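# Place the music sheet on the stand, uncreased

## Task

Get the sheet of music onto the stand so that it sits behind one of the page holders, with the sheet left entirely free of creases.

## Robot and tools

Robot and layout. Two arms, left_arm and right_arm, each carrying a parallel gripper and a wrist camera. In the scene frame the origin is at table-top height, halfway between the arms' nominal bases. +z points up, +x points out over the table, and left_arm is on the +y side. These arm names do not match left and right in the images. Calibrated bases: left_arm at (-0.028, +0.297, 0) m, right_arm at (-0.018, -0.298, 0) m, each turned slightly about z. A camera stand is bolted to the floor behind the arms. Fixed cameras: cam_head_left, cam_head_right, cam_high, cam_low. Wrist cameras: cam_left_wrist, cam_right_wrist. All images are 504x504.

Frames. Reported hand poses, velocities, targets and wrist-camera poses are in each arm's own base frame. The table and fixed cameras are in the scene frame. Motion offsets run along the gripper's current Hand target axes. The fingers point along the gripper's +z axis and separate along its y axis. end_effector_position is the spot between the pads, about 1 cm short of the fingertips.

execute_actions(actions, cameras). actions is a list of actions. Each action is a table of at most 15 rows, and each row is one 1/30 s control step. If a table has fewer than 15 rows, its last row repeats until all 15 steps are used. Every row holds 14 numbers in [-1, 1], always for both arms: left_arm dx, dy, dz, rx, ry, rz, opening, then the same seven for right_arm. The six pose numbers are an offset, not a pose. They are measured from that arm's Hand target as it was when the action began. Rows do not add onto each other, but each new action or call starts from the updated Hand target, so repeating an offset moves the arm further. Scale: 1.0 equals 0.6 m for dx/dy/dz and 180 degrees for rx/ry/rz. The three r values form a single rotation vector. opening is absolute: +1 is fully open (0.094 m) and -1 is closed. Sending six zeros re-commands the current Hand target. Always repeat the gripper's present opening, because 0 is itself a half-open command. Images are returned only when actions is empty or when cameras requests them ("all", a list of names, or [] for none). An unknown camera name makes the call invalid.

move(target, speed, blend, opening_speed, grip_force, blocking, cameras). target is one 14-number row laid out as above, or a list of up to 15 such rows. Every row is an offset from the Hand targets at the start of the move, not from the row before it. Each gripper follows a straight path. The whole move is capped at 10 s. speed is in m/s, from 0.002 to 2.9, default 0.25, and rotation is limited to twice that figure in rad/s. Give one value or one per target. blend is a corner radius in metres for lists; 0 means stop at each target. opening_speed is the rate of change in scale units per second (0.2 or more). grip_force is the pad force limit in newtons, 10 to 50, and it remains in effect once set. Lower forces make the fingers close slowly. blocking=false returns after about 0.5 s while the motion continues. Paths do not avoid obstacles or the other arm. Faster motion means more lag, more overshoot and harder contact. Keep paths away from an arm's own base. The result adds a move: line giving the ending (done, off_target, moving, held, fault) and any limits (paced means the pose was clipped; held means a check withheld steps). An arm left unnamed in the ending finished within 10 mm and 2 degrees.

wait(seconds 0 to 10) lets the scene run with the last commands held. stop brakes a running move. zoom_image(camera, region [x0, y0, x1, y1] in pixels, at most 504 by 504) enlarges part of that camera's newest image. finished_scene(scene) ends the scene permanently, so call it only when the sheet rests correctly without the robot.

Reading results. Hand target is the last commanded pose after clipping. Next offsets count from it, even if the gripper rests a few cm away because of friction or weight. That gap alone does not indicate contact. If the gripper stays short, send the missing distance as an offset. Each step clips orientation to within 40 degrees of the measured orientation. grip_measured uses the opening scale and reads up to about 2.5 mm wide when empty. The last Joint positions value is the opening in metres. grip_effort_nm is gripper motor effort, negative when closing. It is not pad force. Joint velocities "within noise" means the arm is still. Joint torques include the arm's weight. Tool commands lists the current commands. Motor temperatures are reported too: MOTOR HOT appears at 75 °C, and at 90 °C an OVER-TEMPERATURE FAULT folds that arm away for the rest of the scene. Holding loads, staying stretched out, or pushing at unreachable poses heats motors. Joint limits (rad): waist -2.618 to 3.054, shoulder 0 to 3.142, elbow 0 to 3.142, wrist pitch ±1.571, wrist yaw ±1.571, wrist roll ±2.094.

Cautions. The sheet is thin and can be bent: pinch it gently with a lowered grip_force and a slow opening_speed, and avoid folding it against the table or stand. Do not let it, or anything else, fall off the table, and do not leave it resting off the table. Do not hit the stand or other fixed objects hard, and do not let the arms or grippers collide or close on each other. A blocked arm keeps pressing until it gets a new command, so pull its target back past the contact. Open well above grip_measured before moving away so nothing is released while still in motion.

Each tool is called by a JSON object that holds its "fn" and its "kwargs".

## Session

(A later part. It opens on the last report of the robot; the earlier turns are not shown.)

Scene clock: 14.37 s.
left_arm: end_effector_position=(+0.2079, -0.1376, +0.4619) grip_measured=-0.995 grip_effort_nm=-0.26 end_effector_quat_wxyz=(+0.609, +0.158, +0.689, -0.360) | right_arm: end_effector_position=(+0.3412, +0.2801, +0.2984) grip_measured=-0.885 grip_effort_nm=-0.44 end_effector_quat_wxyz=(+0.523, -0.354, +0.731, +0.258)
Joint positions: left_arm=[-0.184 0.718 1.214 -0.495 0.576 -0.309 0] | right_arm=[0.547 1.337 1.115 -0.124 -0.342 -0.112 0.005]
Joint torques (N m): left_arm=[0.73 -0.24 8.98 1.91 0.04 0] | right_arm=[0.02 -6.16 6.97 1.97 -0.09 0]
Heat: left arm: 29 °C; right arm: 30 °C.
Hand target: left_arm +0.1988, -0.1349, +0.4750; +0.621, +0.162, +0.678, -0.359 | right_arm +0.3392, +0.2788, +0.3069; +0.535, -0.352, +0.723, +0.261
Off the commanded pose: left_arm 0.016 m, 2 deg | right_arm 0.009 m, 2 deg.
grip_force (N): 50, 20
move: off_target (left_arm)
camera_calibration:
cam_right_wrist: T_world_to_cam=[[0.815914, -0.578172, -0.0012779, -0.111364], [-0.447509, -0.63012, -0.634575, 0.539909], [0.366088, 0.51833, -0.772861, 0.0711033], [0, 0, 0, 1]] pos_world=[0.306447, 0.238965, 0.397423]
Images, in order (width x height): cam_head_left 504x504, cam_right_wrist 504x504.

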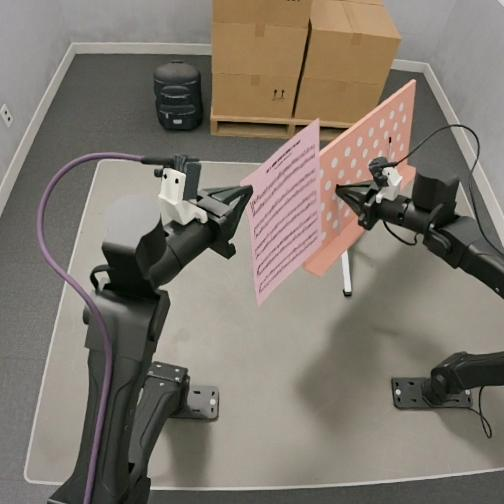

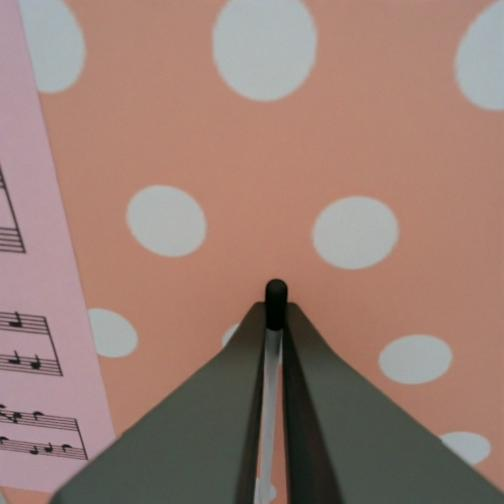

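{"fn": "move", "kwargs": {"target": [0, 0, 0, 0, 0, 0, -1, 0.0033, 0.0023, -0.0425, 0, 0, 0, -0.95], "speed": 0.05, "cameras": ["cam_right_wrist", "cam_head_left"]}}

{"fn": "zoom_image", "kwargs": {"camera": "cam_right_wrist", "region": [190, 230, 340, 380]}}

Scene clock: 15.57 s.
left_arm: end_effector_position=(+0.2079, -0.1376, +0.4619) grip_measured=-0.995 grip_effort_nm=-0.26 end_effector_quat_wxyz=(+0.609, +0.158, +0.689, -0.360) | right_arm: end_effector_position=(+0.3287, +0.2645, +0.3038) grip_measured=-0.887 grip_effort_nm=-0.46 end_effector_quat_wxyz=(+0.527, -0.350, +0.730, +0.259)
Joint positions: left_arm=[-0.184 0.718 1.214 -0.496 0.576 -0.309 0] | right_arm=[0.524 1.261 1.073 -0.151 -0.36 -0.114 0.005]
Joint torques (N m): left_arm=[0.8 -0.25 8.96 1.91 0.04 -0.01] | right_arm=[-0.53 -6.78 7.06 1.69 -0.2 -0.09]
Heat: left arm: 29 °C; right arm: 30 °C.
Hand target: left_arm +0.1988, -0.1349, +0.4749; +0.621, +0.162, +0.678, -0.359 | right_arm +0.3227, +0.2601, +0.3124; +0.535, -0.352, +0.723, +0.261
Off the commanded pose: left_arm 0.016 m, 2 deg | right_arm 0.011 m, 1 deg.
grip_force (N): 50, 20
move: off_target (left_arm, right_arm)
camera_calibration:
cam_right_wrist: T_world_to_cam=[[0.812366, -0.583144, -0.0020876, -0.107415], [-0.448459, -0.622444, -0.641442, 0.52828], [0.372754, 0.522022, -0.767168, 0.0829987], [0, 0, 0, 1]] pos_world=[0.293234, 0.222859, 0.402311]
Images, in order (width x height): cam_head_left 504x504, cam_right_wrist 504x504.

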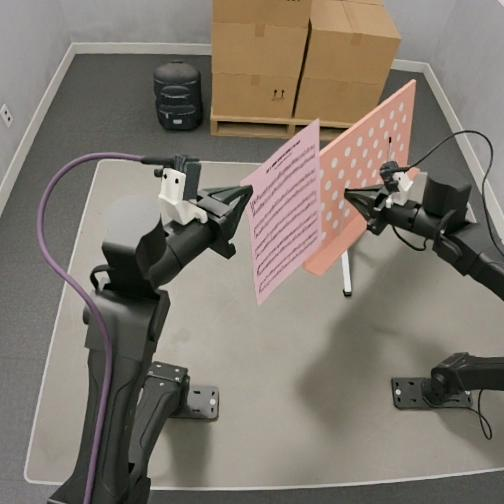

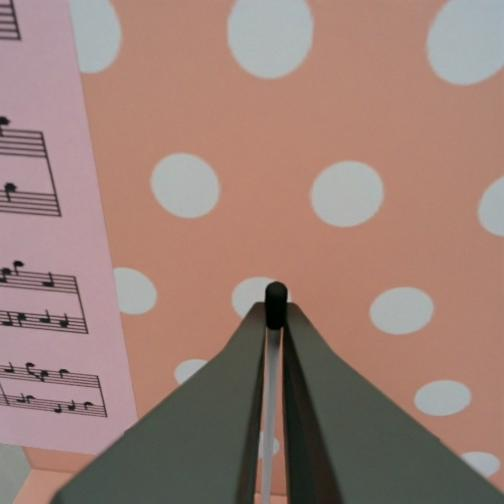

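Scaled by 3.360.

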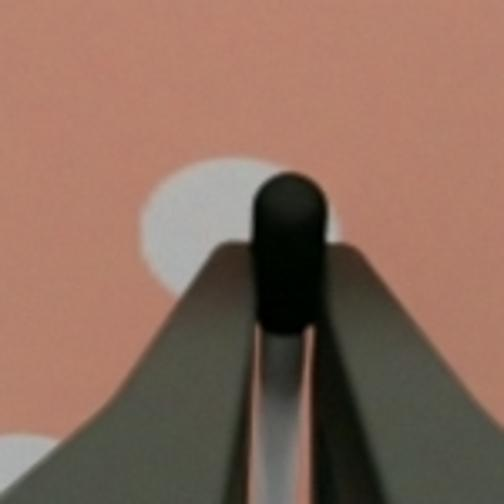

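{"fn": "move", "kwargs": {"target": [0, 0, 0, 0, 0, 0, -1, 0.0132, 0.0035, -0.0605, 0, 0, 0, -0.95], "speed": 0.06, "cameras": ["cam_right_wrist", "cam_head_left", "cam_left_wrist"]}}

{"fn": "zoom_image", "kwargs": {"camera": "cam_right_wrist", "region": [190, 230, 340, 380]}}

Scene clock: 17.80 s.
left_arm: end_effector_position=(+0.2079, -0.1376, +0.4619) grip_measured=-0.995 grip_effort_nm=-0.26 end_effector_quat_wxyz=(+0.609, +0.158, +0.689, -0.360) | right_arm: end_effector_position=(+0.3039, +0.2360, +0.3057) grip_measured=-0.887 grip_effort_nm=-0.46 end_effector_quat_wxyz=(+0.524, -0.350, +0.732, +0.259)
Joint positions: left_arm=[-0.184 0.718 1.214 -0.496 0.576 -0.309 0] | right_arm=[0.468 1.126 1.006 -0.234 -0.413 -0.134 0.005]
Joint torques (N m): left_arm=[0.77 -0.23 9.02 1.91 0.04 0.01] | right_arm=[-0.59 -5.59 7.25 1.72 -0.22 -0.08]
Motor temperatures (°C): left_arm=[24 23 24 29 22 22 22] | right_arm=[21 25 29 31 22 23 21]
Heat: left arm: 29 °C; right arm: 31 °C.
Hand target: left_arm +0.1988, -0.1349, +0.4749; +0.621, +0.162, +0.678, -0.359 | right_arm +0.2982, +0.2322, +0.3156; +0.535, -0.352, +0.722, +0.261
Off the commanded pose: left_arm 0.016 m, 2 deg | right_arm 0.012 m, 2 deg.
grip_force (N): 50, 20
move: off_target (left_arm, right_arm)
camera_calibration:
cam_left_wrist: T_world_to_cam=[[-0.634402, -0.709451, 0.306942, -0.10384], [-0.574843, 0.167512, -0.800934, 0.534767], [0.516807, -0.684557, -0.514093, 0.140788], [0, 0, 0, 1]] pos_world=[0.168771, -0.0668712, 0.532564]
cam_right_wrist: T_world_to_cam=[[0.812399, -0.583074, -0.00569194, -0.102764], [-0.452663, -0.624483, -0.636488, 0.500819], [0.367565, 0.519659, -0.771266, 0.111942], [0, 0, 0, 1]] pos_world=[0.269041, 0.194662, 0.404518]
Images, in order (width x height): cam_head_left 504x504, cam_left_wrist 504x504, cam_right_wrist 504x504.

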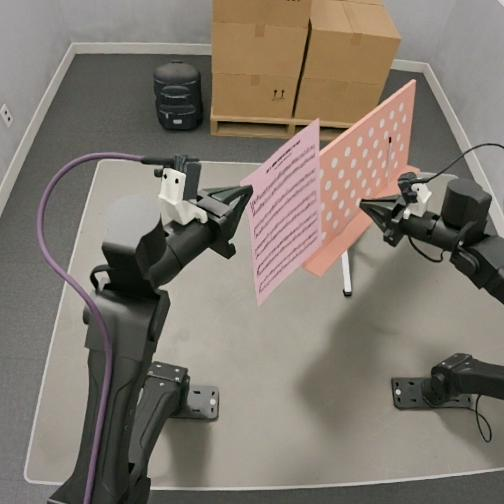

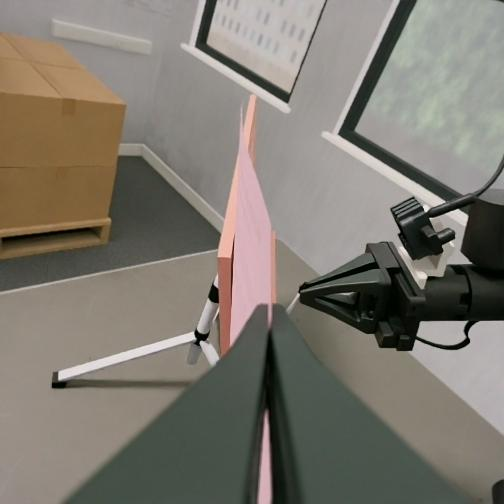

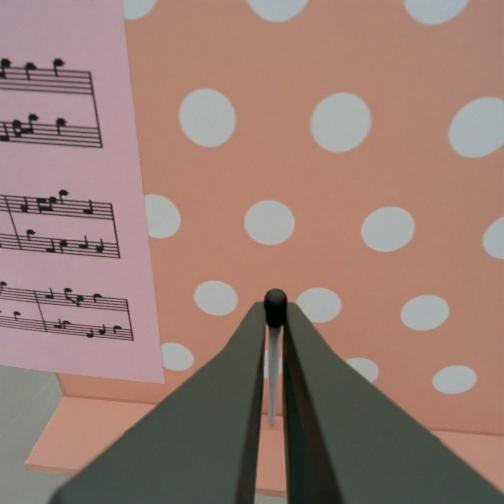

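Scaled by 3.360.

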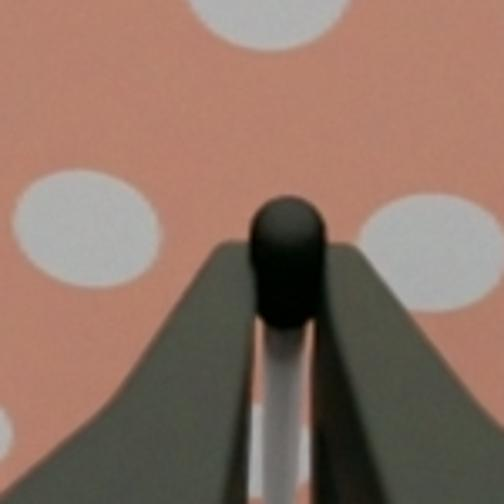

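{"fn": "move", "kwargs": {"target": [-0.0293, -0.0053, 0.1343, 0, -0.004, 0, -1, 0, 0, 0, 0, 0, 0, -0.95], "speed": 0.06, "cameras": ["cam_right_wrist", "cam_head_left", "cam_left_wrist", "cam_head_right"]}}

{"fn": "zoom_image", "kwargs": {"camera": "cam_head_left", "region": [240, 80, 420, 300]}}

{"fn": "zoom_image", "kwargs": {"camera": "cam_left_wrist", "region": [150, 80, 350, 340]}}

Scene clock: 19.97 s.
left_arm: end_effector_position=(+0.2624, -0.1892, +0.4748) grip_measured=-0.995 grip_effort_nm=-0.26 end_effector_quat_wxyz=(+0.607, +0.156, +0.693, -0.357) | right_arm: end_effector_position=(+0.3039, +0.2359, +0.3057) grip_measured=-0.887 grip_effort_nm=-0.47 end_effector_quat_wxyz=(+0.524, -0.350, +0.732, +0.259)
Joint positions: left_arm=[-0.472 0.957 1.317 -0.369 0.282 -0.309 0] | right_arm=[0.468 1.126 1.006 -0.234 -0.413 -0.134 0.005]
Joint torques (N m): left_arm=[-0.73 -1.18 10.09 2.31 -0.11 0.06] | right_arm=[-0.61 -5.61 7.25 1.72 -0.23 -0.08]
Heat: left arm: 29 °C; right arm: 31 °C.
Hand target: left_arm +0.2582, -0.1885, +0.4951; +0.625, +0.160, +0.674, -0.360 | right_arm +0.2982, +0.2322, +0.3156; +0.535, -0.352, +0.722, +0.261
Off the commanded pose: left_arm 0.021 m, 3 deg | right_arm 0.012 m, 2 deg.
grip_force (N): 50, 20
move: off_target (left_arm, right_arm)
camera_calibration:
cam_left_wrist: T_world_to_cam=[[-0.627418, -0.71454, 0.309483, -0.113808], [-0.582739, 0.16724, -0.795265, 0.58444], [0.51649, -0.679311, -0.521319, 0.0884887], [0, 0, 0, 1]] pos_world=[0.223467, -0.118951, 0.546137]
cam_right_wrist: T_world_to_cam=[[0.812374, -0.583109, -0.0057299, -0.102875], [-0.452686, -0.624416, -0.636538, 0.500815], [0.367593, 0.5197, -0.771224, 0.111925], [0, 0, 0, 1]] pos_world=[0.269141, 0.194562, 0.404517]
Images, in order (width x height): cam_head_left 504x504, cam_head_right 504x504, cam_left_wrist 504x504, cam_right_wrist 504x504.

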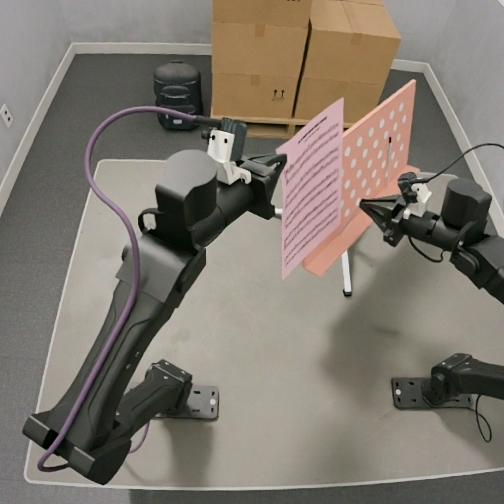

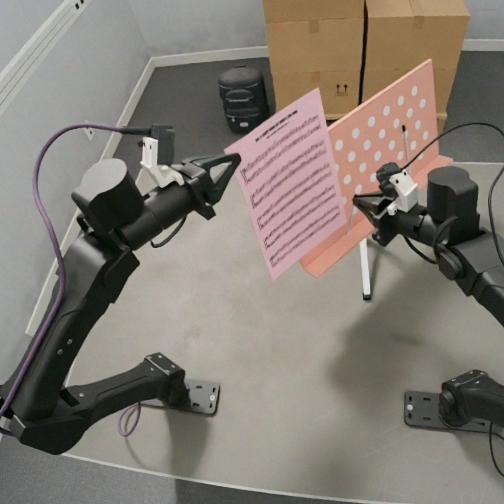

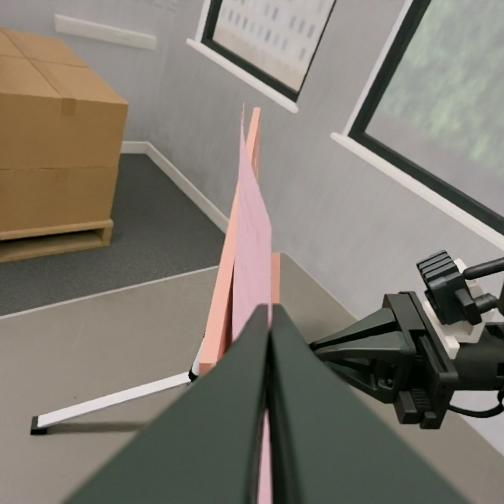

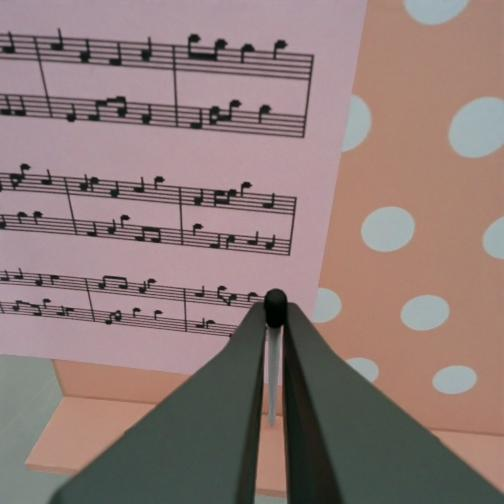

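Scaled by 2.291.

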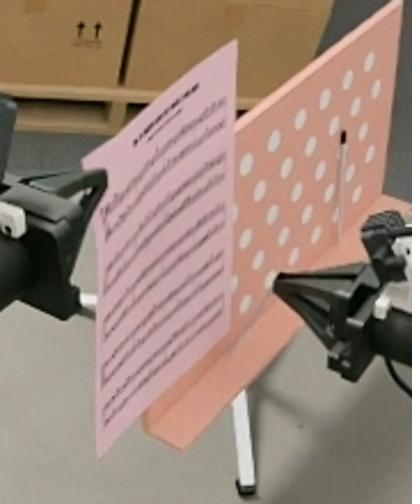

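Scaled by 1.938.

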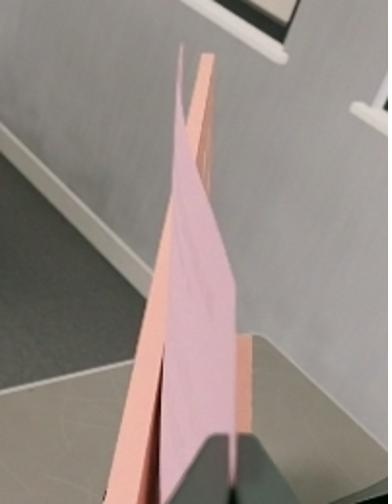

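{"fn": "move", "kwargs": {"target": [-0.0065, 0.0148, 0.1587, 0, 0, 0, -1, 0, 0, 0, 0, 0, 0, -0.95], "speed": 0.07, "cameras": ["cam_right_wrist", "cam_head_left", "cam_left_wrist", "cam_head_right"]}}

{"fn": "zoom_image", "kwargs": {"camera": "cam_head_left", "region": [260, 70, 420, 290]}}

{"fn": "zoom_image", "kwargs": {"camera": "cam_left_wrist", "region": [150, 80, 350, 340]}}

{"fn": "zoom_image", "kwargs": {"camera": "cam_right_wrist", "region": [0, 300, 504, 504]}}

Scene clock: 22.23 s.
left_arm: end_effector_position=(+0.3363, -0.2453, +0.4799) grip_measured=-0.995 grip_effort_nm=-0.26 end_effector_quat_wxyz=(+0.608, +0.156, +0.692, -0.357) | right_arm: end_effector_position=(+0.3039, +0.2359, +0.3057) grip_measured=-0.887 grip_effort_nm=-0.47 end_effector_quat_wxyz=(+0.524, -0.350, +0.732, +0.259)
Joint positions: left_arm=[-0.542 1.268 1.484 -0.223 0.211 -0.308 0] | right_arm=[0.468 1.126 1.006 -0.234 -0.413 -0.134 0.005]
Joint torques (N m): left_arm=[-0.72 -3.28 10.8 2.29 -0.09 0.09] | right_arm=[-0.59 -5.59 7.25 1.73 -0.23 -0.08]
Heat: left arm: 30 °C; right arm: 31 °C.
Hand target: left_arm +0.3342, -0.2466, +0.5000; +0.625, +0.160, +0.674, -0.359 | right_arm +0.2982, +0.2322, +0.3156; +0.535, -0.352, +0.722, +0.261
Off the commanded pose: left_arm 0.021 m, 3 deg | right_arm 0.012 m, 2 deg.
grip_force (N): 50, 20
move: off_target (left_arm, right_arm)
camera_calibration:
cam_left_wrist: T_world_to_cam=[[-0.627267, -0.715377, 0.30785, -0.108558], [-0.581197, 0.166866, -0.796471, 0.64091], [0.518407, -0.678521, -0.520445, 0.0139392], [0, 0, 0, 1]] pos_world=[0.297175, -0.175148, 0.55114]
cam_right_wrist: T_world_to_cam=[[0.812374, -0.583109, -0.0057299, -0.102875], [-0.452686, -0.624416, -0.636538, 0.500815], [0.367593, 0.5197, -0.771224, 0.111925], [0, 0, 0, 1]] pos_world=[0.269141, 0.194562, 0.404517]
Images, in order (width x height): cam_head_left 504x504, cam_head_right 504x504, cam_left_wrist 504x504, cam_right_wrist 504x504.

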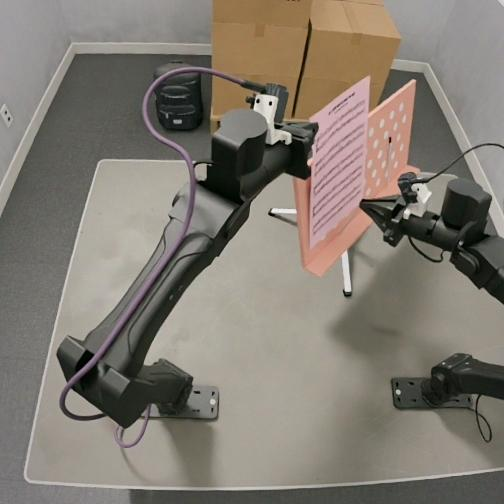

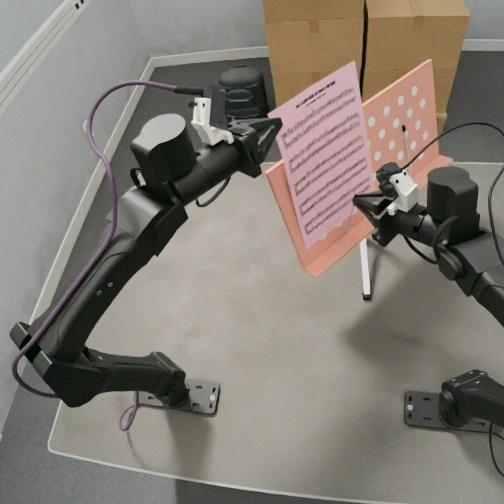

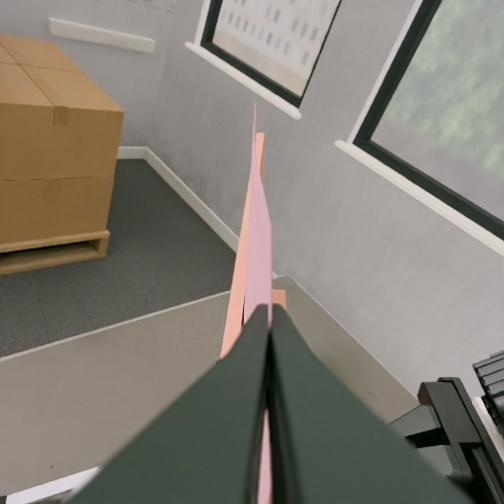

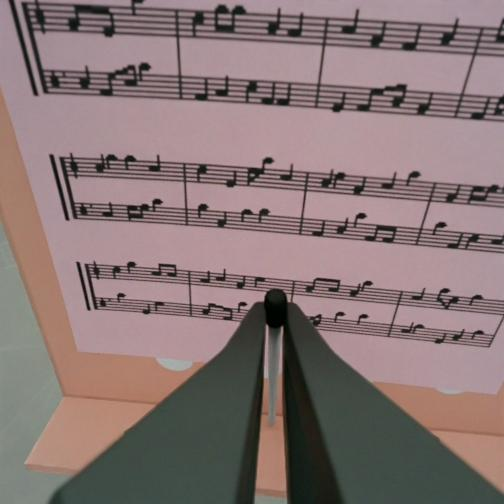

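Scaled by 2.291.

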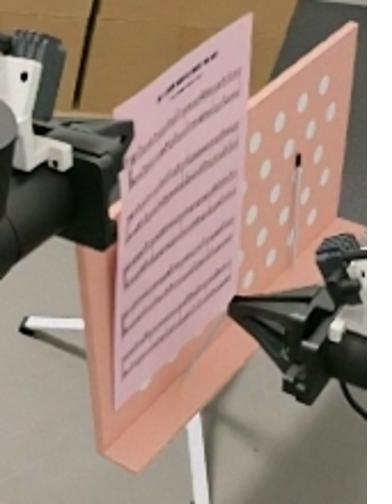

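Scaled by 1.938.

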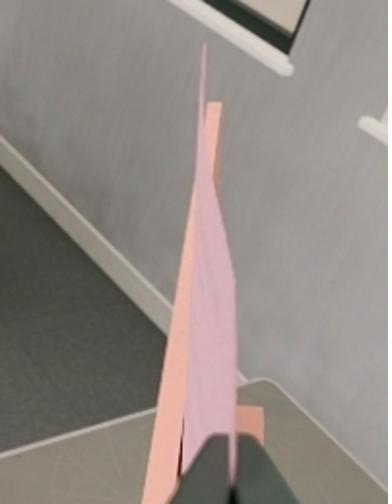

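Scaled by 1.000.

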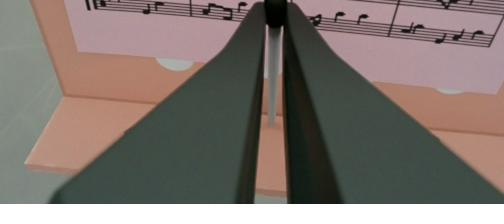

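{"fn": "move", "kwargs": {"target": [0.065, 0.0133, 0, 0, -0.011, 0, -1, 0, 0, 0, 0, 0, 0, -0.95], "speed": 0.06, "cameras": ["cam_right_wrist", "cam_head_left", "cam_left_wrist"]}}

{"fn": "zoom_image", "kwargs": {"camera": "cam_left_wrist", "region": [200, 80, 350, 330]}}

{"fn": "zoom_image", "kwargs": {"camera": "cam_right_wrist", "region": [304, 304, 504, 504]}}

{"fn": "zoom_image", "kwargs": {"camera": "cam_right_wrist", "region": [30, 300, 280, 450]}}

{"fn": "zoom_image", "kwargs": {"camera": "cam_head_left", "region": [260, 70, 420, 290]}}

Scene clock: 24.20 s.
left_arm: end_effector_position=(+0.3405, -0.2528, +0.4537) grip_measured=-0.995 grip_effort_nm=-0.26 end_effector_quat_wxyz=(+0.627, +0.152, +0.673, -0.360) | right_arm: end_effector_position=(+0.3039, +0.2359, +0.3057) grip_measured=-0.887 grip_effort_nm=-0.46 end_effector_quat_wxyz=(+0.524, -0.350, +0.732, +0.259)
Joint positions: left_arm=[-0.565 1.239 1.296 -0.009 0.178 -0.308 0] | right_arm=[0.468 1.126 1.006 -0.234 -0.413 -0.134 0.005]
Joint torques (N m): left_arm=[-0.73 -5.79 6.2 2.27 -0.09 0.05] | right_arm=[-0.59 -5.6 7.24 1.72 -0.24 -0.07]
Heat: left arm: 30 °C; right arm: 32 °C.
Hand target: left_arm +0.3330, -0.2503, +0.4603; +0.637, +0.154, +0.663, -0.362 | right_arm +0.2982, +0.2322, +0.3156; +0.535, -0.352, +0.722, +0.261
Off the commanded pose: left_arm 0.010 m, 2 deg | right_arm 0.012 m, 2 deg.
grip_force (N): 50, 20
move: off_target (right_arm)
camera_calibration:
cam_left_wrist: T_world_to_cam=[[-0.634687, -0.712292, 0.299686, -0.0962397], [-0.54524, 0.13795, -0.826852, 0.61797], [0.547618, -0.688193, -0.475925, -0.039515], [0, 0, 0, 1]] pos_world=[0.297498, -0.180994, 0.521005]
cam_right_wrist: T_world_to_cam=[[0.812374, -0.583109, -0.0057299, -0.102875], [-0.452686, -0.624416, -0.636538, 0.500815], [0.367593, 0.5197, -0.771224, 0.111925], [0, 0, 0, 1]] pos_world=[0.269141, 0.194562, 0.404517]
Images, in order (width x height): cam_head_left 504x504, cam_left_wrist 504x504, cam_right_wrist 504x504.

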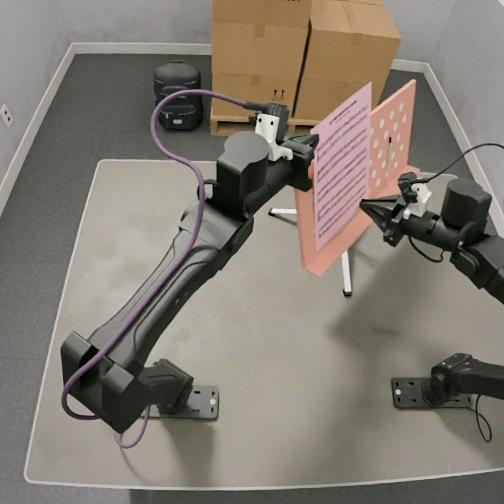

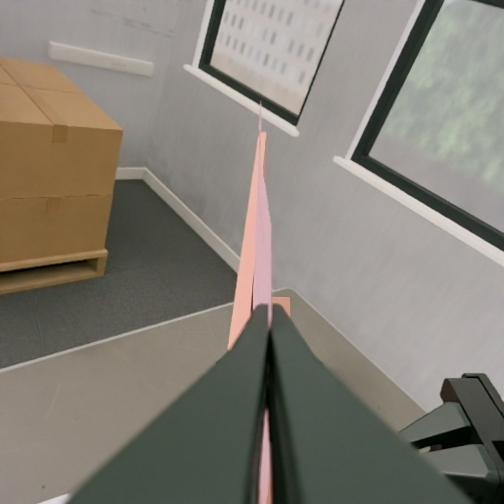

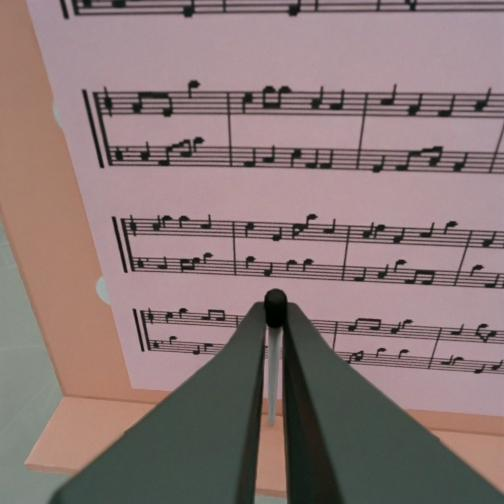

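Scaled by 2.016.

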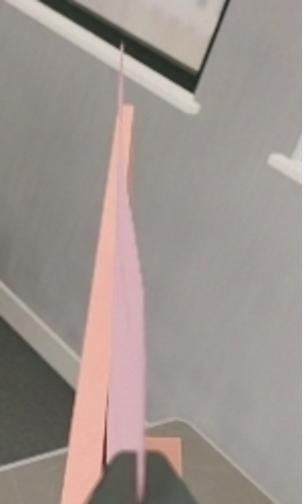

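Scaled by 2.520.

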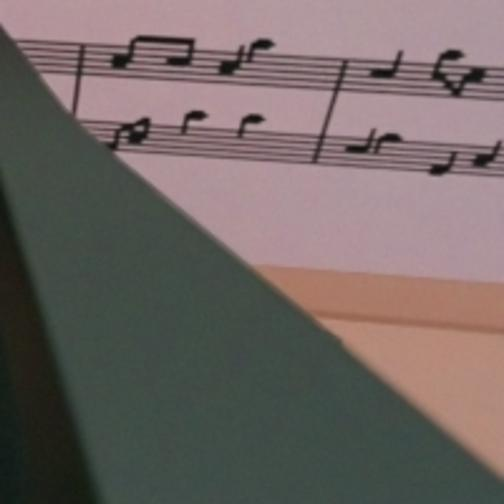

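Scaled by 2.016.

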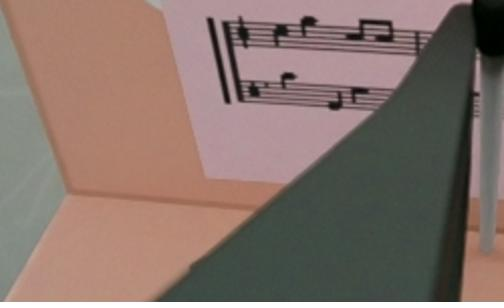

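Scaled by 2.291.

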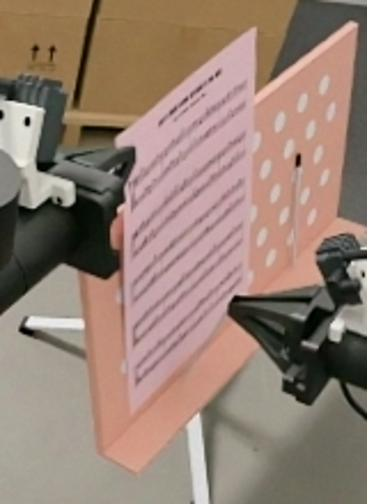

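{"fn": "move", "kwargs": {"target": [0.019, 0.0083, 0, 0, 0.0067, 0, -1, 0, 0, 0, 0, 0, 0, -0.95], "speed": 0.04, "cameras": ["cam_right_wrist", "cam_head_left", "cam_left_wrist"]}}

{"fn": "zoom_image", "kwargs": {"camera": "cam_left_wrist", "region": [200, 80, 350, 330]}}

{"fn": "zoom_image", "kwargs": {"camera": "cam_right_wrist", "region": [304, 304, 504, 504]}}

{"fn": "zoom_image", "kwargs": {"camera": "cam_right_wrist", "region": [30, 300, 280, 450]}}

{"fn": "zoom_image", "kwargs": {"camera": "cam_head_left", "region": [260, 70, 420, 290]}}

Scene clock: 25.40 s.
left_arm: end_effector_position=(+0.3417, -0.2543, +0.4407) grip_measured=-0.995 grip_effort_nm=-0.26 end_effector_quat_wxyz=(+0.619, +0.154, +0.681, -0.359) | right_arm: end_effector_position=(+0.3039, +0.2359, +0.3057) grip_measured=-0.887 grip_effort_nm=-0.46 end_effector_quat_wxyz=(+0.524, -0.350, +0.732, +0.259)
Joint positions: left_arm=[-0.565 1.238 1.264 -0.001 0.182 -0.308 0] | right_arm=[0.468 1.126 1.006 -0.234 -0.413 -0.134 0.005]
Joint torques (N m): left_arm=[0.18 -5.98 6.2 2.34 -0.01 0.08] | right_arm=[-0.61 -5.6 7.24 1.72 -0.23 -0.07]
Heat: left arm: 30 °C; right arm: 32 °C.
Hand target: left_arm +0.3346, -0.2498, +0.4481; +0.630, +0.158, +0.670, -0.361 | right_arm +0.2982, +0.2322, +0.3156; +0.535, -0.352, +0.722, +0.261
Off the commanded pose: left_arm 0.011 m, 2 deg | right_arm 0.012 m, 2 deg.
grip_force (N): 50, 20
move: off_target (left_arm, right_arm)
camera_calibration:
cam_left_wrist: T_world_to_cam=[[-0.631453, -0.713777, 0.302967, -0.0954836], [-0.560271, 0.149875, -0.814637, 0.610828], [0.536062, -0.684149, -0.494548, -0.0341632], [0, 0, 0, 1]] pos_world=[0.300249, -0.183074, 0.509636]
cam_right_wrist: T_world_to_cam=[[0.812374, -0.583109, -0.0057299, -0.102875], [-0.452686, -0.624416, -0.636538, 0.500815], [0.367593, 0.5197, -0.771224, 0.111925], [0, 0, 0, 1]] pos_world=[0.269141, 0.194562, 0.404517]
Images, in order (width x height): cam_head_left 504x504, cam_left_wrist 504x504, cam_right_wrist 504x504.

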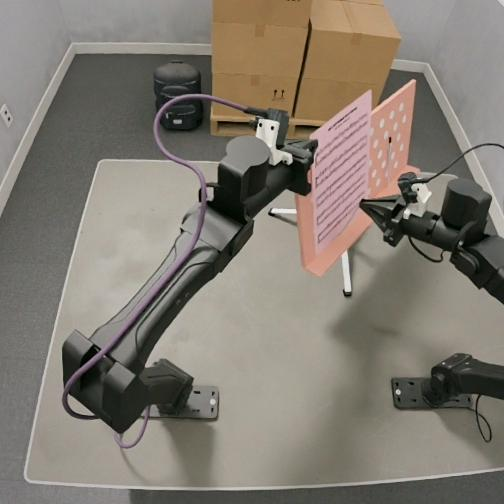

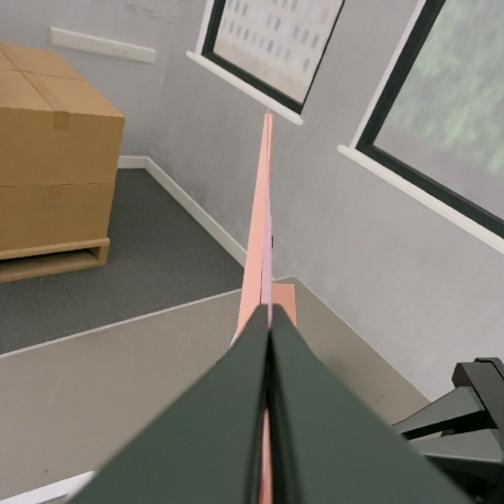

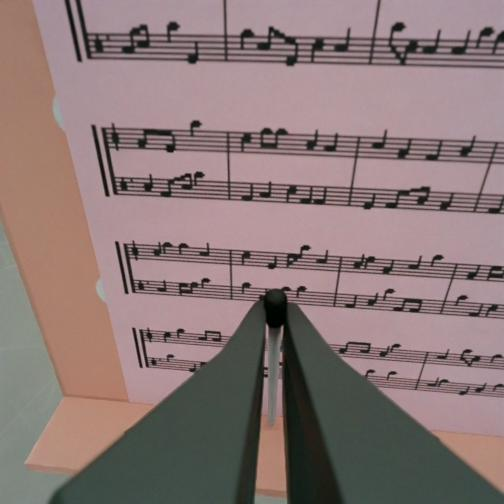

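Scaled by 2.016.

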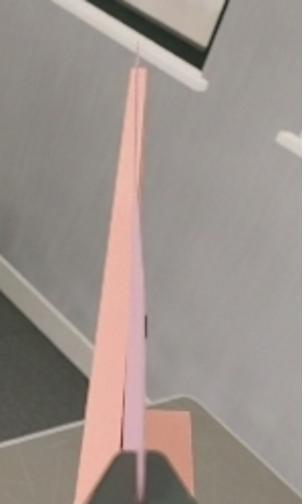

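Scaled by 2.520.

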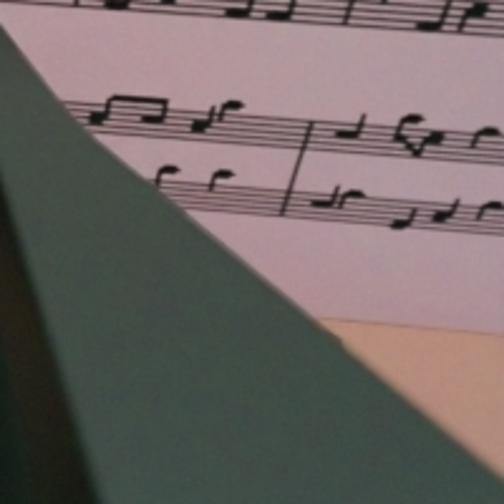

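Scaled by 2.016.

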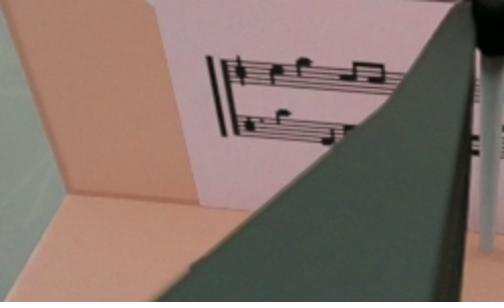

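Scaled by 2.291.

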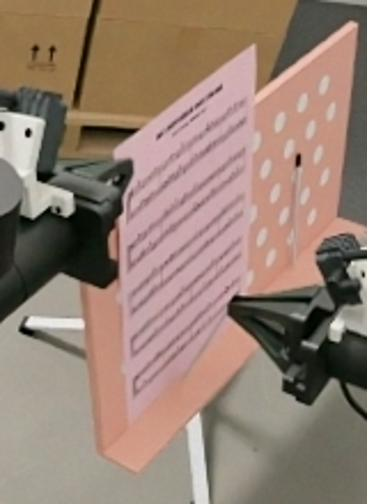

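{"fn": "move", "kwargs": {"target": [0, 0, 0, 0, 0, 0, -1, -0.0142, -0.0038, 0.0688, 0, 0, 0, -0.95], "speed": 0.06, "cameras": ["cam_right_wrist", "cam_head_left"]}}

{"fn": "zoom_image", "kwargs": {"camera": "cam_right_wrist", "region": [170, 220, 370, 420]}}

Scene clock: 26.80 s.
left_arm: end_effector_position=(+0.3417, -0.2543, +0.4409) grip_measured=-0.995 grip_effort_nm=-0.26 end_effector_quat_wxyz=(+0.619, +0.154, +0.681, -0.359) | right_arm: end_effector_position=(+0.3237, +0.2609, +0.3042) grip_measured=-0.887 grip_effort_nm=-0.47 end_effector_quat_wxyz=(+0.532, -0.354, +0.724, +0.260)
Joint positions: left_arm=[-0.565 1.238 1.264 -0.001 0.182 -0.308 0] | right_arm=[0.518 1.234 1.046 -0.14 -0.372 -0.123 0.005]
Joint torques (N m): left_arm=[0.21 -5.97 6.24 2.3 0.03 0.08] | right_arm=[0.55 -2.81 10 1.68 -0.02 0.03]
Heat: left arm: 30 °C; right arm: 32 °C.
Hand target: left_arm +0.3347, -0.2498, +0.4481; +0.630, +0.157, +0.670, -0.361 | right_arm +0.3258, +0.2638, +0.3116; +0.535, -0.352, +0.723, +0.261
Off the commanded pose: left_arm 0.011 m, 2 deg | right_arm 0.008 m, 0 deg.
grip_force (N): 50, 20
move: off_target (left_arm)
camera_calibration:
cam_right_wrist: T_world_to_cam=[[0.816612, -0.577138, 0.00758483, -0.11133], [-0.434539, -0.623387, -0.65005, 0.522395], [0.379897, 0.527542, -0.759854, 0.0810335], [0, 0, 0, 1]] pos_world=[0.28713, 0.218653, 0.402001]
Images, in order (width x height): cam_head_left 504x504, cam_right_wrist 504x504.

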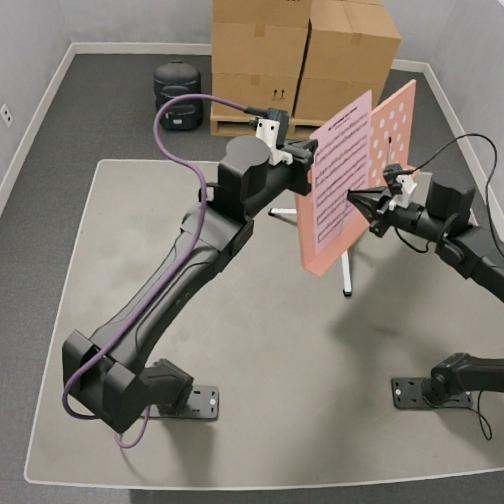

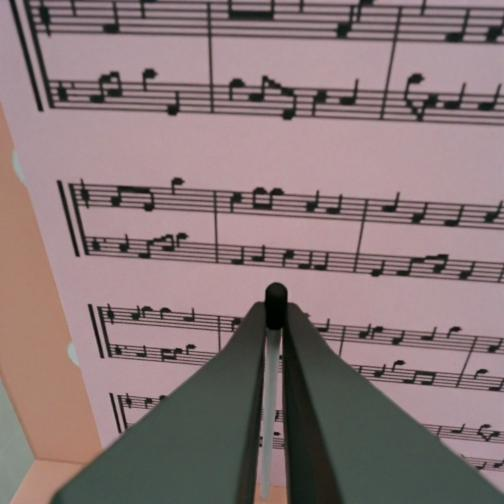

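Scaled by 2.520.

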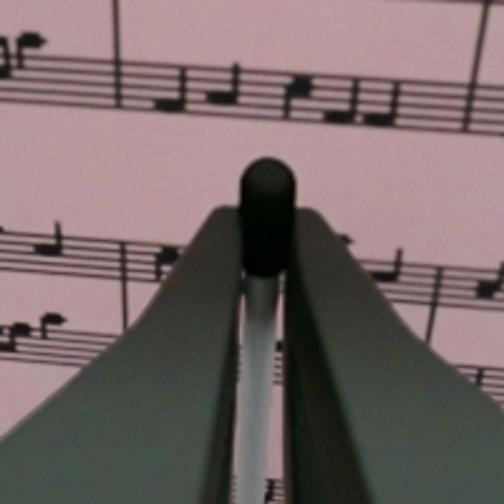

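{"fn": "move", "kwargs": {"target": [0, 0, 0, 0, 0, 0, -1, -0.0022, -0.0022, 0.036, 0, 0, 0, -0.95], "speed": 0.05, "cameras": ["cam_right_wrist"]}}

{"fn": "zoom_image", "kwargs": {"camera": "cam_right_wrist", "region": [170, 220, 370, 420]}}

Scene clock: 27.77 s.
left_arm: end_effector_position=(+0.3417, -0.2543, +0.4409) grip_measured=-0.995 grip_effort_nm=-0.26 end_effector_quat_wxyz=(+0.619, +0.154, +0.681, -0.359) | right_arm: end_effector_position=(+0.3372, +0.2763, +0.2997) grip_measured=-0.887 grip_effort_nm=-0.47 end_effector_quat_wxyz=(+0.532, -0.354, +0.724, +0.260)
Joint positions: left_arm=[-0.565 1.238 1.264 -0.001 0.182 -0.308 0] | right_arm=[0.542 1.31 1.08 -0.095 -0.349 -0.114 0.005]
Joint torques (N m): left_arm=[0.23 -5.98 6.22 2.29 0.03 0.08] | right_arm=[0.57 -3.29 10 1.7 0 0.03]
Heat: left arm: 31 °C; right arm: 32 °C.
Hand target: left_arm +0.3347, -0.2498, +0.4481; +0.630, +0.157, +0.670, -0.361 | right_arm +0.3398, +0.2796, +0.3065; +0.535, -0.352, +0.723, +0.261
Off the commanded pose: left_arm 0.011 m, 2 deg | right_arm 0.008 m, 0 deg.
grip_force (N): 50, 20
move: off_target (left_arm)
camera_calibration:
cam_right_wrist: T_world_to_cam=[[0.816688, -0.577035, 0.00714097, -0.113443], [-0.434649, -0.623212, -0.650143, 0.534946], [0.379606, 0.527861, -0.759778, 0.0643589], [0, 0, 0, 1]] pos_world=[0.30073, 0.233952, 0.3975]
Images, in order (width x height): cam_right_wrist 504x504.

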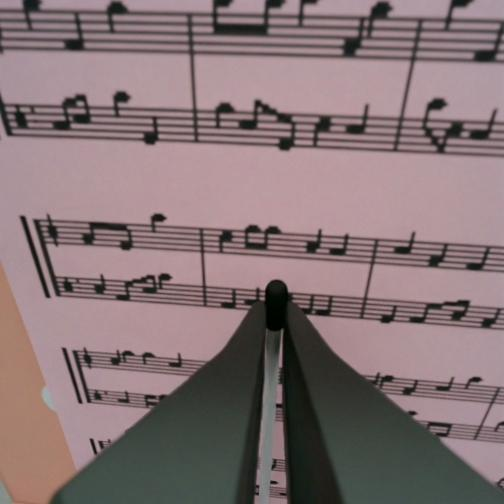

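Scaled by 2.520.

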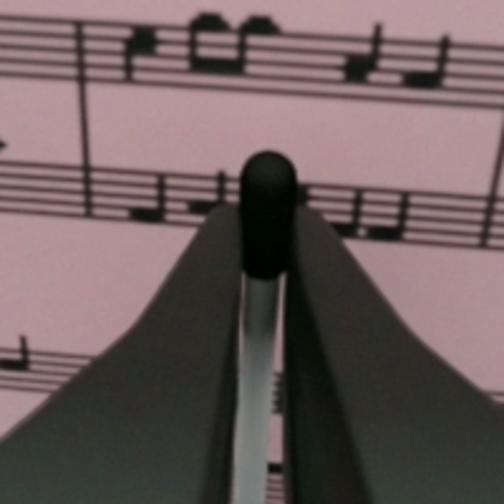

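{"fn": "move", "kwargs": {"target": [0, 0, 0, 0, 0, 0, -1, 0, -0.0005, 0.007, 0, 0, 0, -0.95], "speed": 0.03}}

{"fn": "move", "kwargs": {"target": [0, 0, 0, 0, 0, 0, -1, 0, 0, 0, 0, 0, 0, -0.5], "opening_speed": 0.4, "grip_force": [50, 50], "cameras": ["cam_right_wrist", "cam_head_left"]}}

{"fn": "zoom_image", "kwargs": {"camera": "cam_right_wrist", "region": [170, 220, 370, 420]}}

Scene clock: 28.67 s.
left_arm: end_effector_position=(+0.3417, -0.2543, +0.4409) grip_measured=-0.995 grip_effort_nm=-0.26 end_effector_quat_wxyz=(+0.619, +0.154, +0.681, -0.359) | right_arm: end_effector_position=(+0.3398, +0.2791, +0.2985) grip_measured=-0.887 grip_effort_nm=-0.47 end_effector_quat_wxyz=(+0.531, -0.353, +0.725, +0.260)
Joint positions: left_arm=[-0.565 1.238 1.264 -0.001 0.182 -0.308 0] | right_arm=[0.546 1.324 1.086 -0.086 -0.345 -0.112 0.005]
Joint torques (N m): left_arm=[0.18 -6 6.23 2.3 0.03 0.11] | right_arm=[0.58 -3.34 10.06 1.71 -0.01 0.03]
Heat: left arm: 31 °C; right arm: 32 °C.
Hand target: left_arm +0.3347, -0.2498, +0.4481; +0.630, +0.157, +0.670, -0.361 | right_arm +0.3425, +0.2826, +0.3052; +0.535, -0.352, +0.723, +0.261
Off the commanded pose: left_arm 0.011 m, 2 deg | right_arm 0.008 m, 0 deg.
grip_force (N): 50, 20
move: off_target (left_arm)

Scene clock: 30.00 s.
left_arm: end_effector_position=(+0.3417, -0.2543, +0.4409) grip_measured=-0.995 grip_effort_nm=-0.26 end_effector_quat_wxyz=(+0.619, +0.154, +0.681, -0.359) | right_arm: end_effector_position=(+0.3401, +0.2790, +0.2958) grip_measured=-0.502 grip_effort_nm=0.10 end_effector_quat_wxyz=(+0.528, -0.353, +0.727, +0.259)
Joint positions: left_arm=[-0.565 1.238 1.264 -0.001 0.182 -0.308 0] | right_arm=[0.546 1.328 1.086 -0.092 -0.343 -0.112 0.023]
Joint torques (N m): left_arm=[0.21 -6 6.2 2.3 0.02 0.1] | right_arm=[0.57 -3.71 10.03 1.76 -0.02 0.02]
Heat: left arm: 31 °C; right arm: 32 °C.
Hand target: left_arm +0.3347, -0.2498, +0.4481; +0.630, +0.157, +0.670, -0.361 | right_arm +0.3425, +0.2826, +0.3053; +0.535, -0.352, +0.723, +0.261
Off the commanded pose: left_arm 0.011 m, 2 deg | right_arm 0.010 m, 1 deg.
move: off_target (left_arm)
camera_calibration:
cam_right_wrist: T_world_to_cam=[[0.815673, -0.578502, 0.00349389, -0.112361], [-0.440969, -0.625642, -0.64352, 0.536259], [0.374464, 0.523362, -0.765421, 0.0635257], [0, 0, 0, 1]] pos_world=[0.304336, 0.237258, 0.39411]
Images, in order (width x height): cam_head_left 504x504, cam_right_wrist 504x504.

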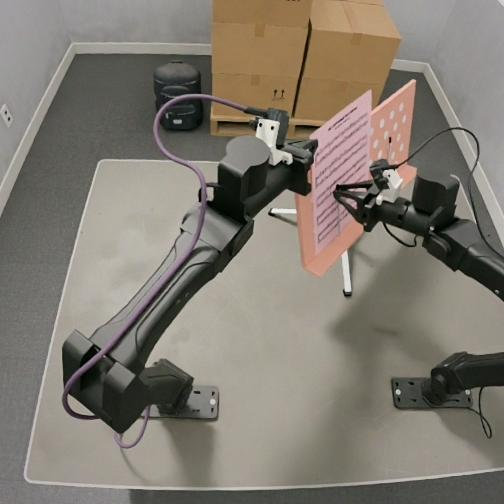

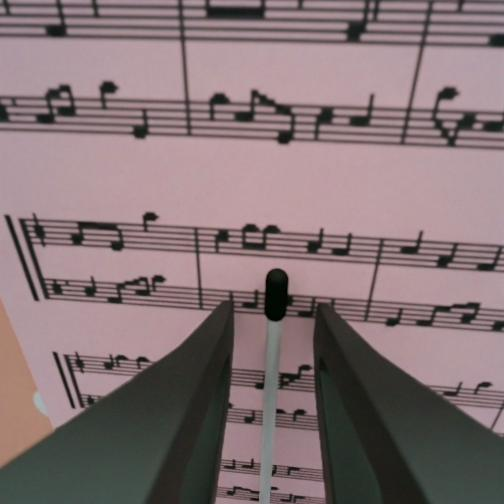

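Scaled by 2.520.

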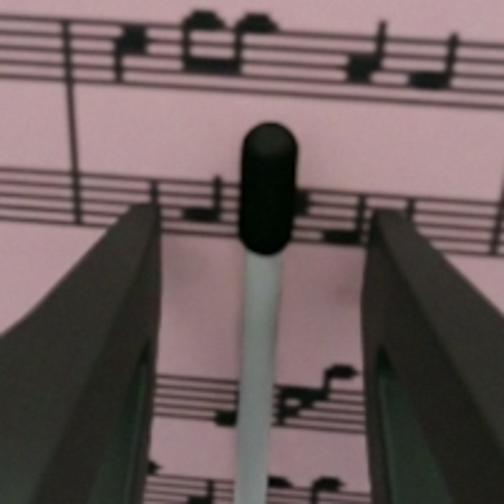

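{"fn": "move", "kwargs": {"target": [0, 0, 0, 0, 0, 0, -0.6, 0, 0, -0.15, 0, 0, 0, -0.5], "speed": 0.1, "opening_speed": 0.3, "cameras": ["cam_right_wrist", "cam_left_wrist", "cam_head_left"]}}

{"fn": "zoom_image", "kwargs": {"camera": "cam_left_wrist", "region": [150, 80, 400, 400]}}

{"fn": "zoom_image", "kwargs": {"camera": "cam_head_left", "region": [260, 70, 420, 290]}}

Scene clock: 31.83 s.
left_arm: end_effector_position=(+0.3417, -0.2542, +0.4413) grip_measured=-0.603 grip_effort_nm=0.16 end_effector_quat_wxyz=(+0.620, +0.154, +0.680, -0.359) | right_arm: end_effector_position=(+0.2932, +0.2166, +0.3291) grip_measured=-0.502 grip_effort_nm=0.10 end_effector_quat_wxyz=(+0.531, -0.349, +0.727, +0.260)
Joint positions: left_arm=[-0.565 1.238 1.264 0.001 0.182 -0.308 0.019] | right_arm=[0.407 1.064 1.055 -0.335 -0.471 -0.154 0.023]
Joint torques (N m): left_arm=[0.14 -5.97 6.2 2.26 0.03 0.07] | right_arm=[-0.44 -3.55 6.87 1.7 -0.22 -0.09]
Heat: left arm: 31 °C; right arm: 32 °C.
Hand target: left_arm +0.3347, -0.2498, +0.4481; +0.630, +0.157, +0.670, -0.361 | right_arm +0.2896, +0.2148, +0.3316; +0.535, -0.352, +0.723, +0.261
Off the commanded pose: left_arm 0.011 m, 2 deg | right_arm 0.005 m, 1 deg.
move: off_target (left_arm)
camera_calibration:
cam_left_wrist: T_world_to_cam=[[-0.63215, -0.713325, 0.30258, -0.0951392], [-0.558394, 0.148654, -0.816149, 0.611158], [0.537199, -0.684887, -0.492288, -0.035424], [0, 0, 0, 1]] pos_world=[0.300154, -0.182978, 0.510144]
cam_right_wrist: T_world_to_cam=[[0.812157, -0.583439, 0.000168583, -0.107071], [-0.443549, -0.617616, -0.649473, 0.498904], [0.379032, 0.527399, -0.760384, 0.135399], [0, 0, 0, 1]] pos_world=[0.256926, 0.174252, 0.426998]
Images, in order (width x height): cam_head_left 504x504, cam_left_wrist 504x504, cam_right_wrist 504x504.

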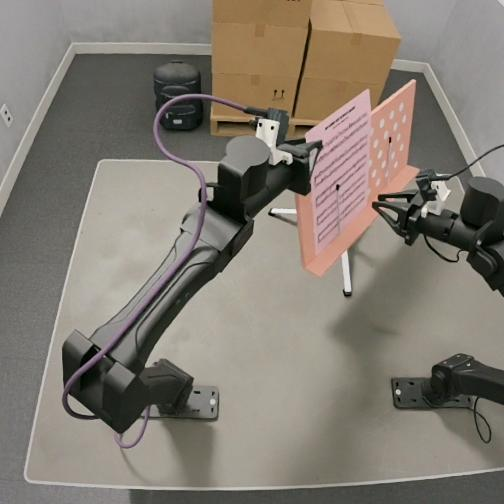

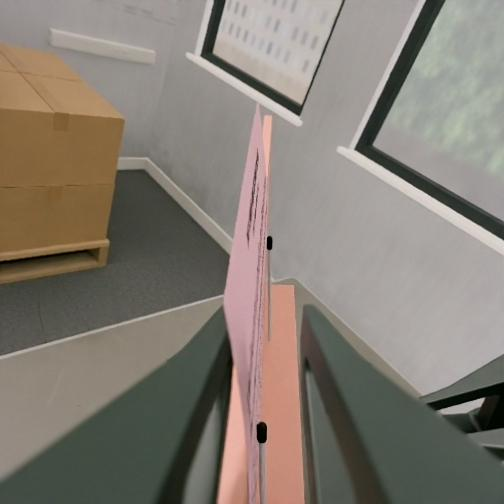

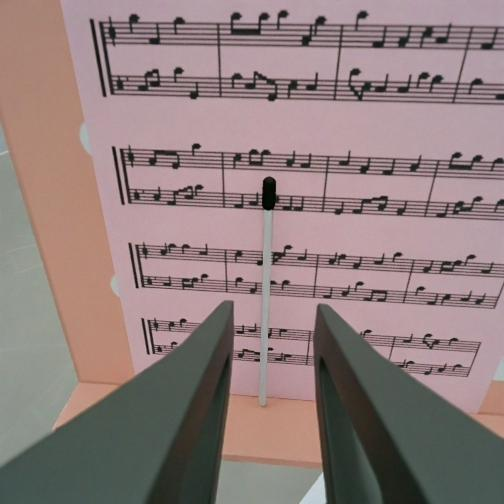

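Scaled by 1.575.

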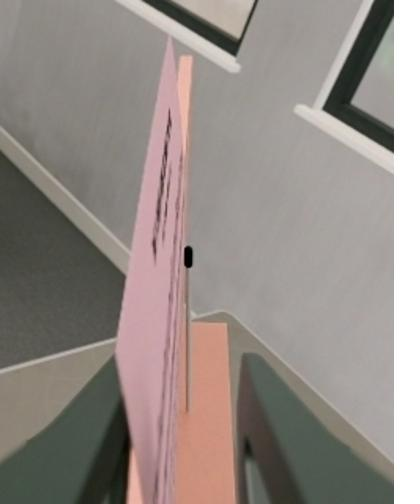

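Scaled by 2.291.

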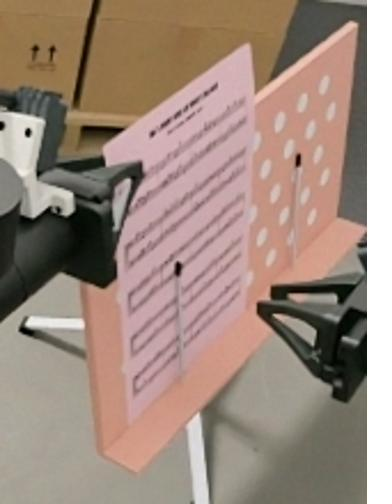

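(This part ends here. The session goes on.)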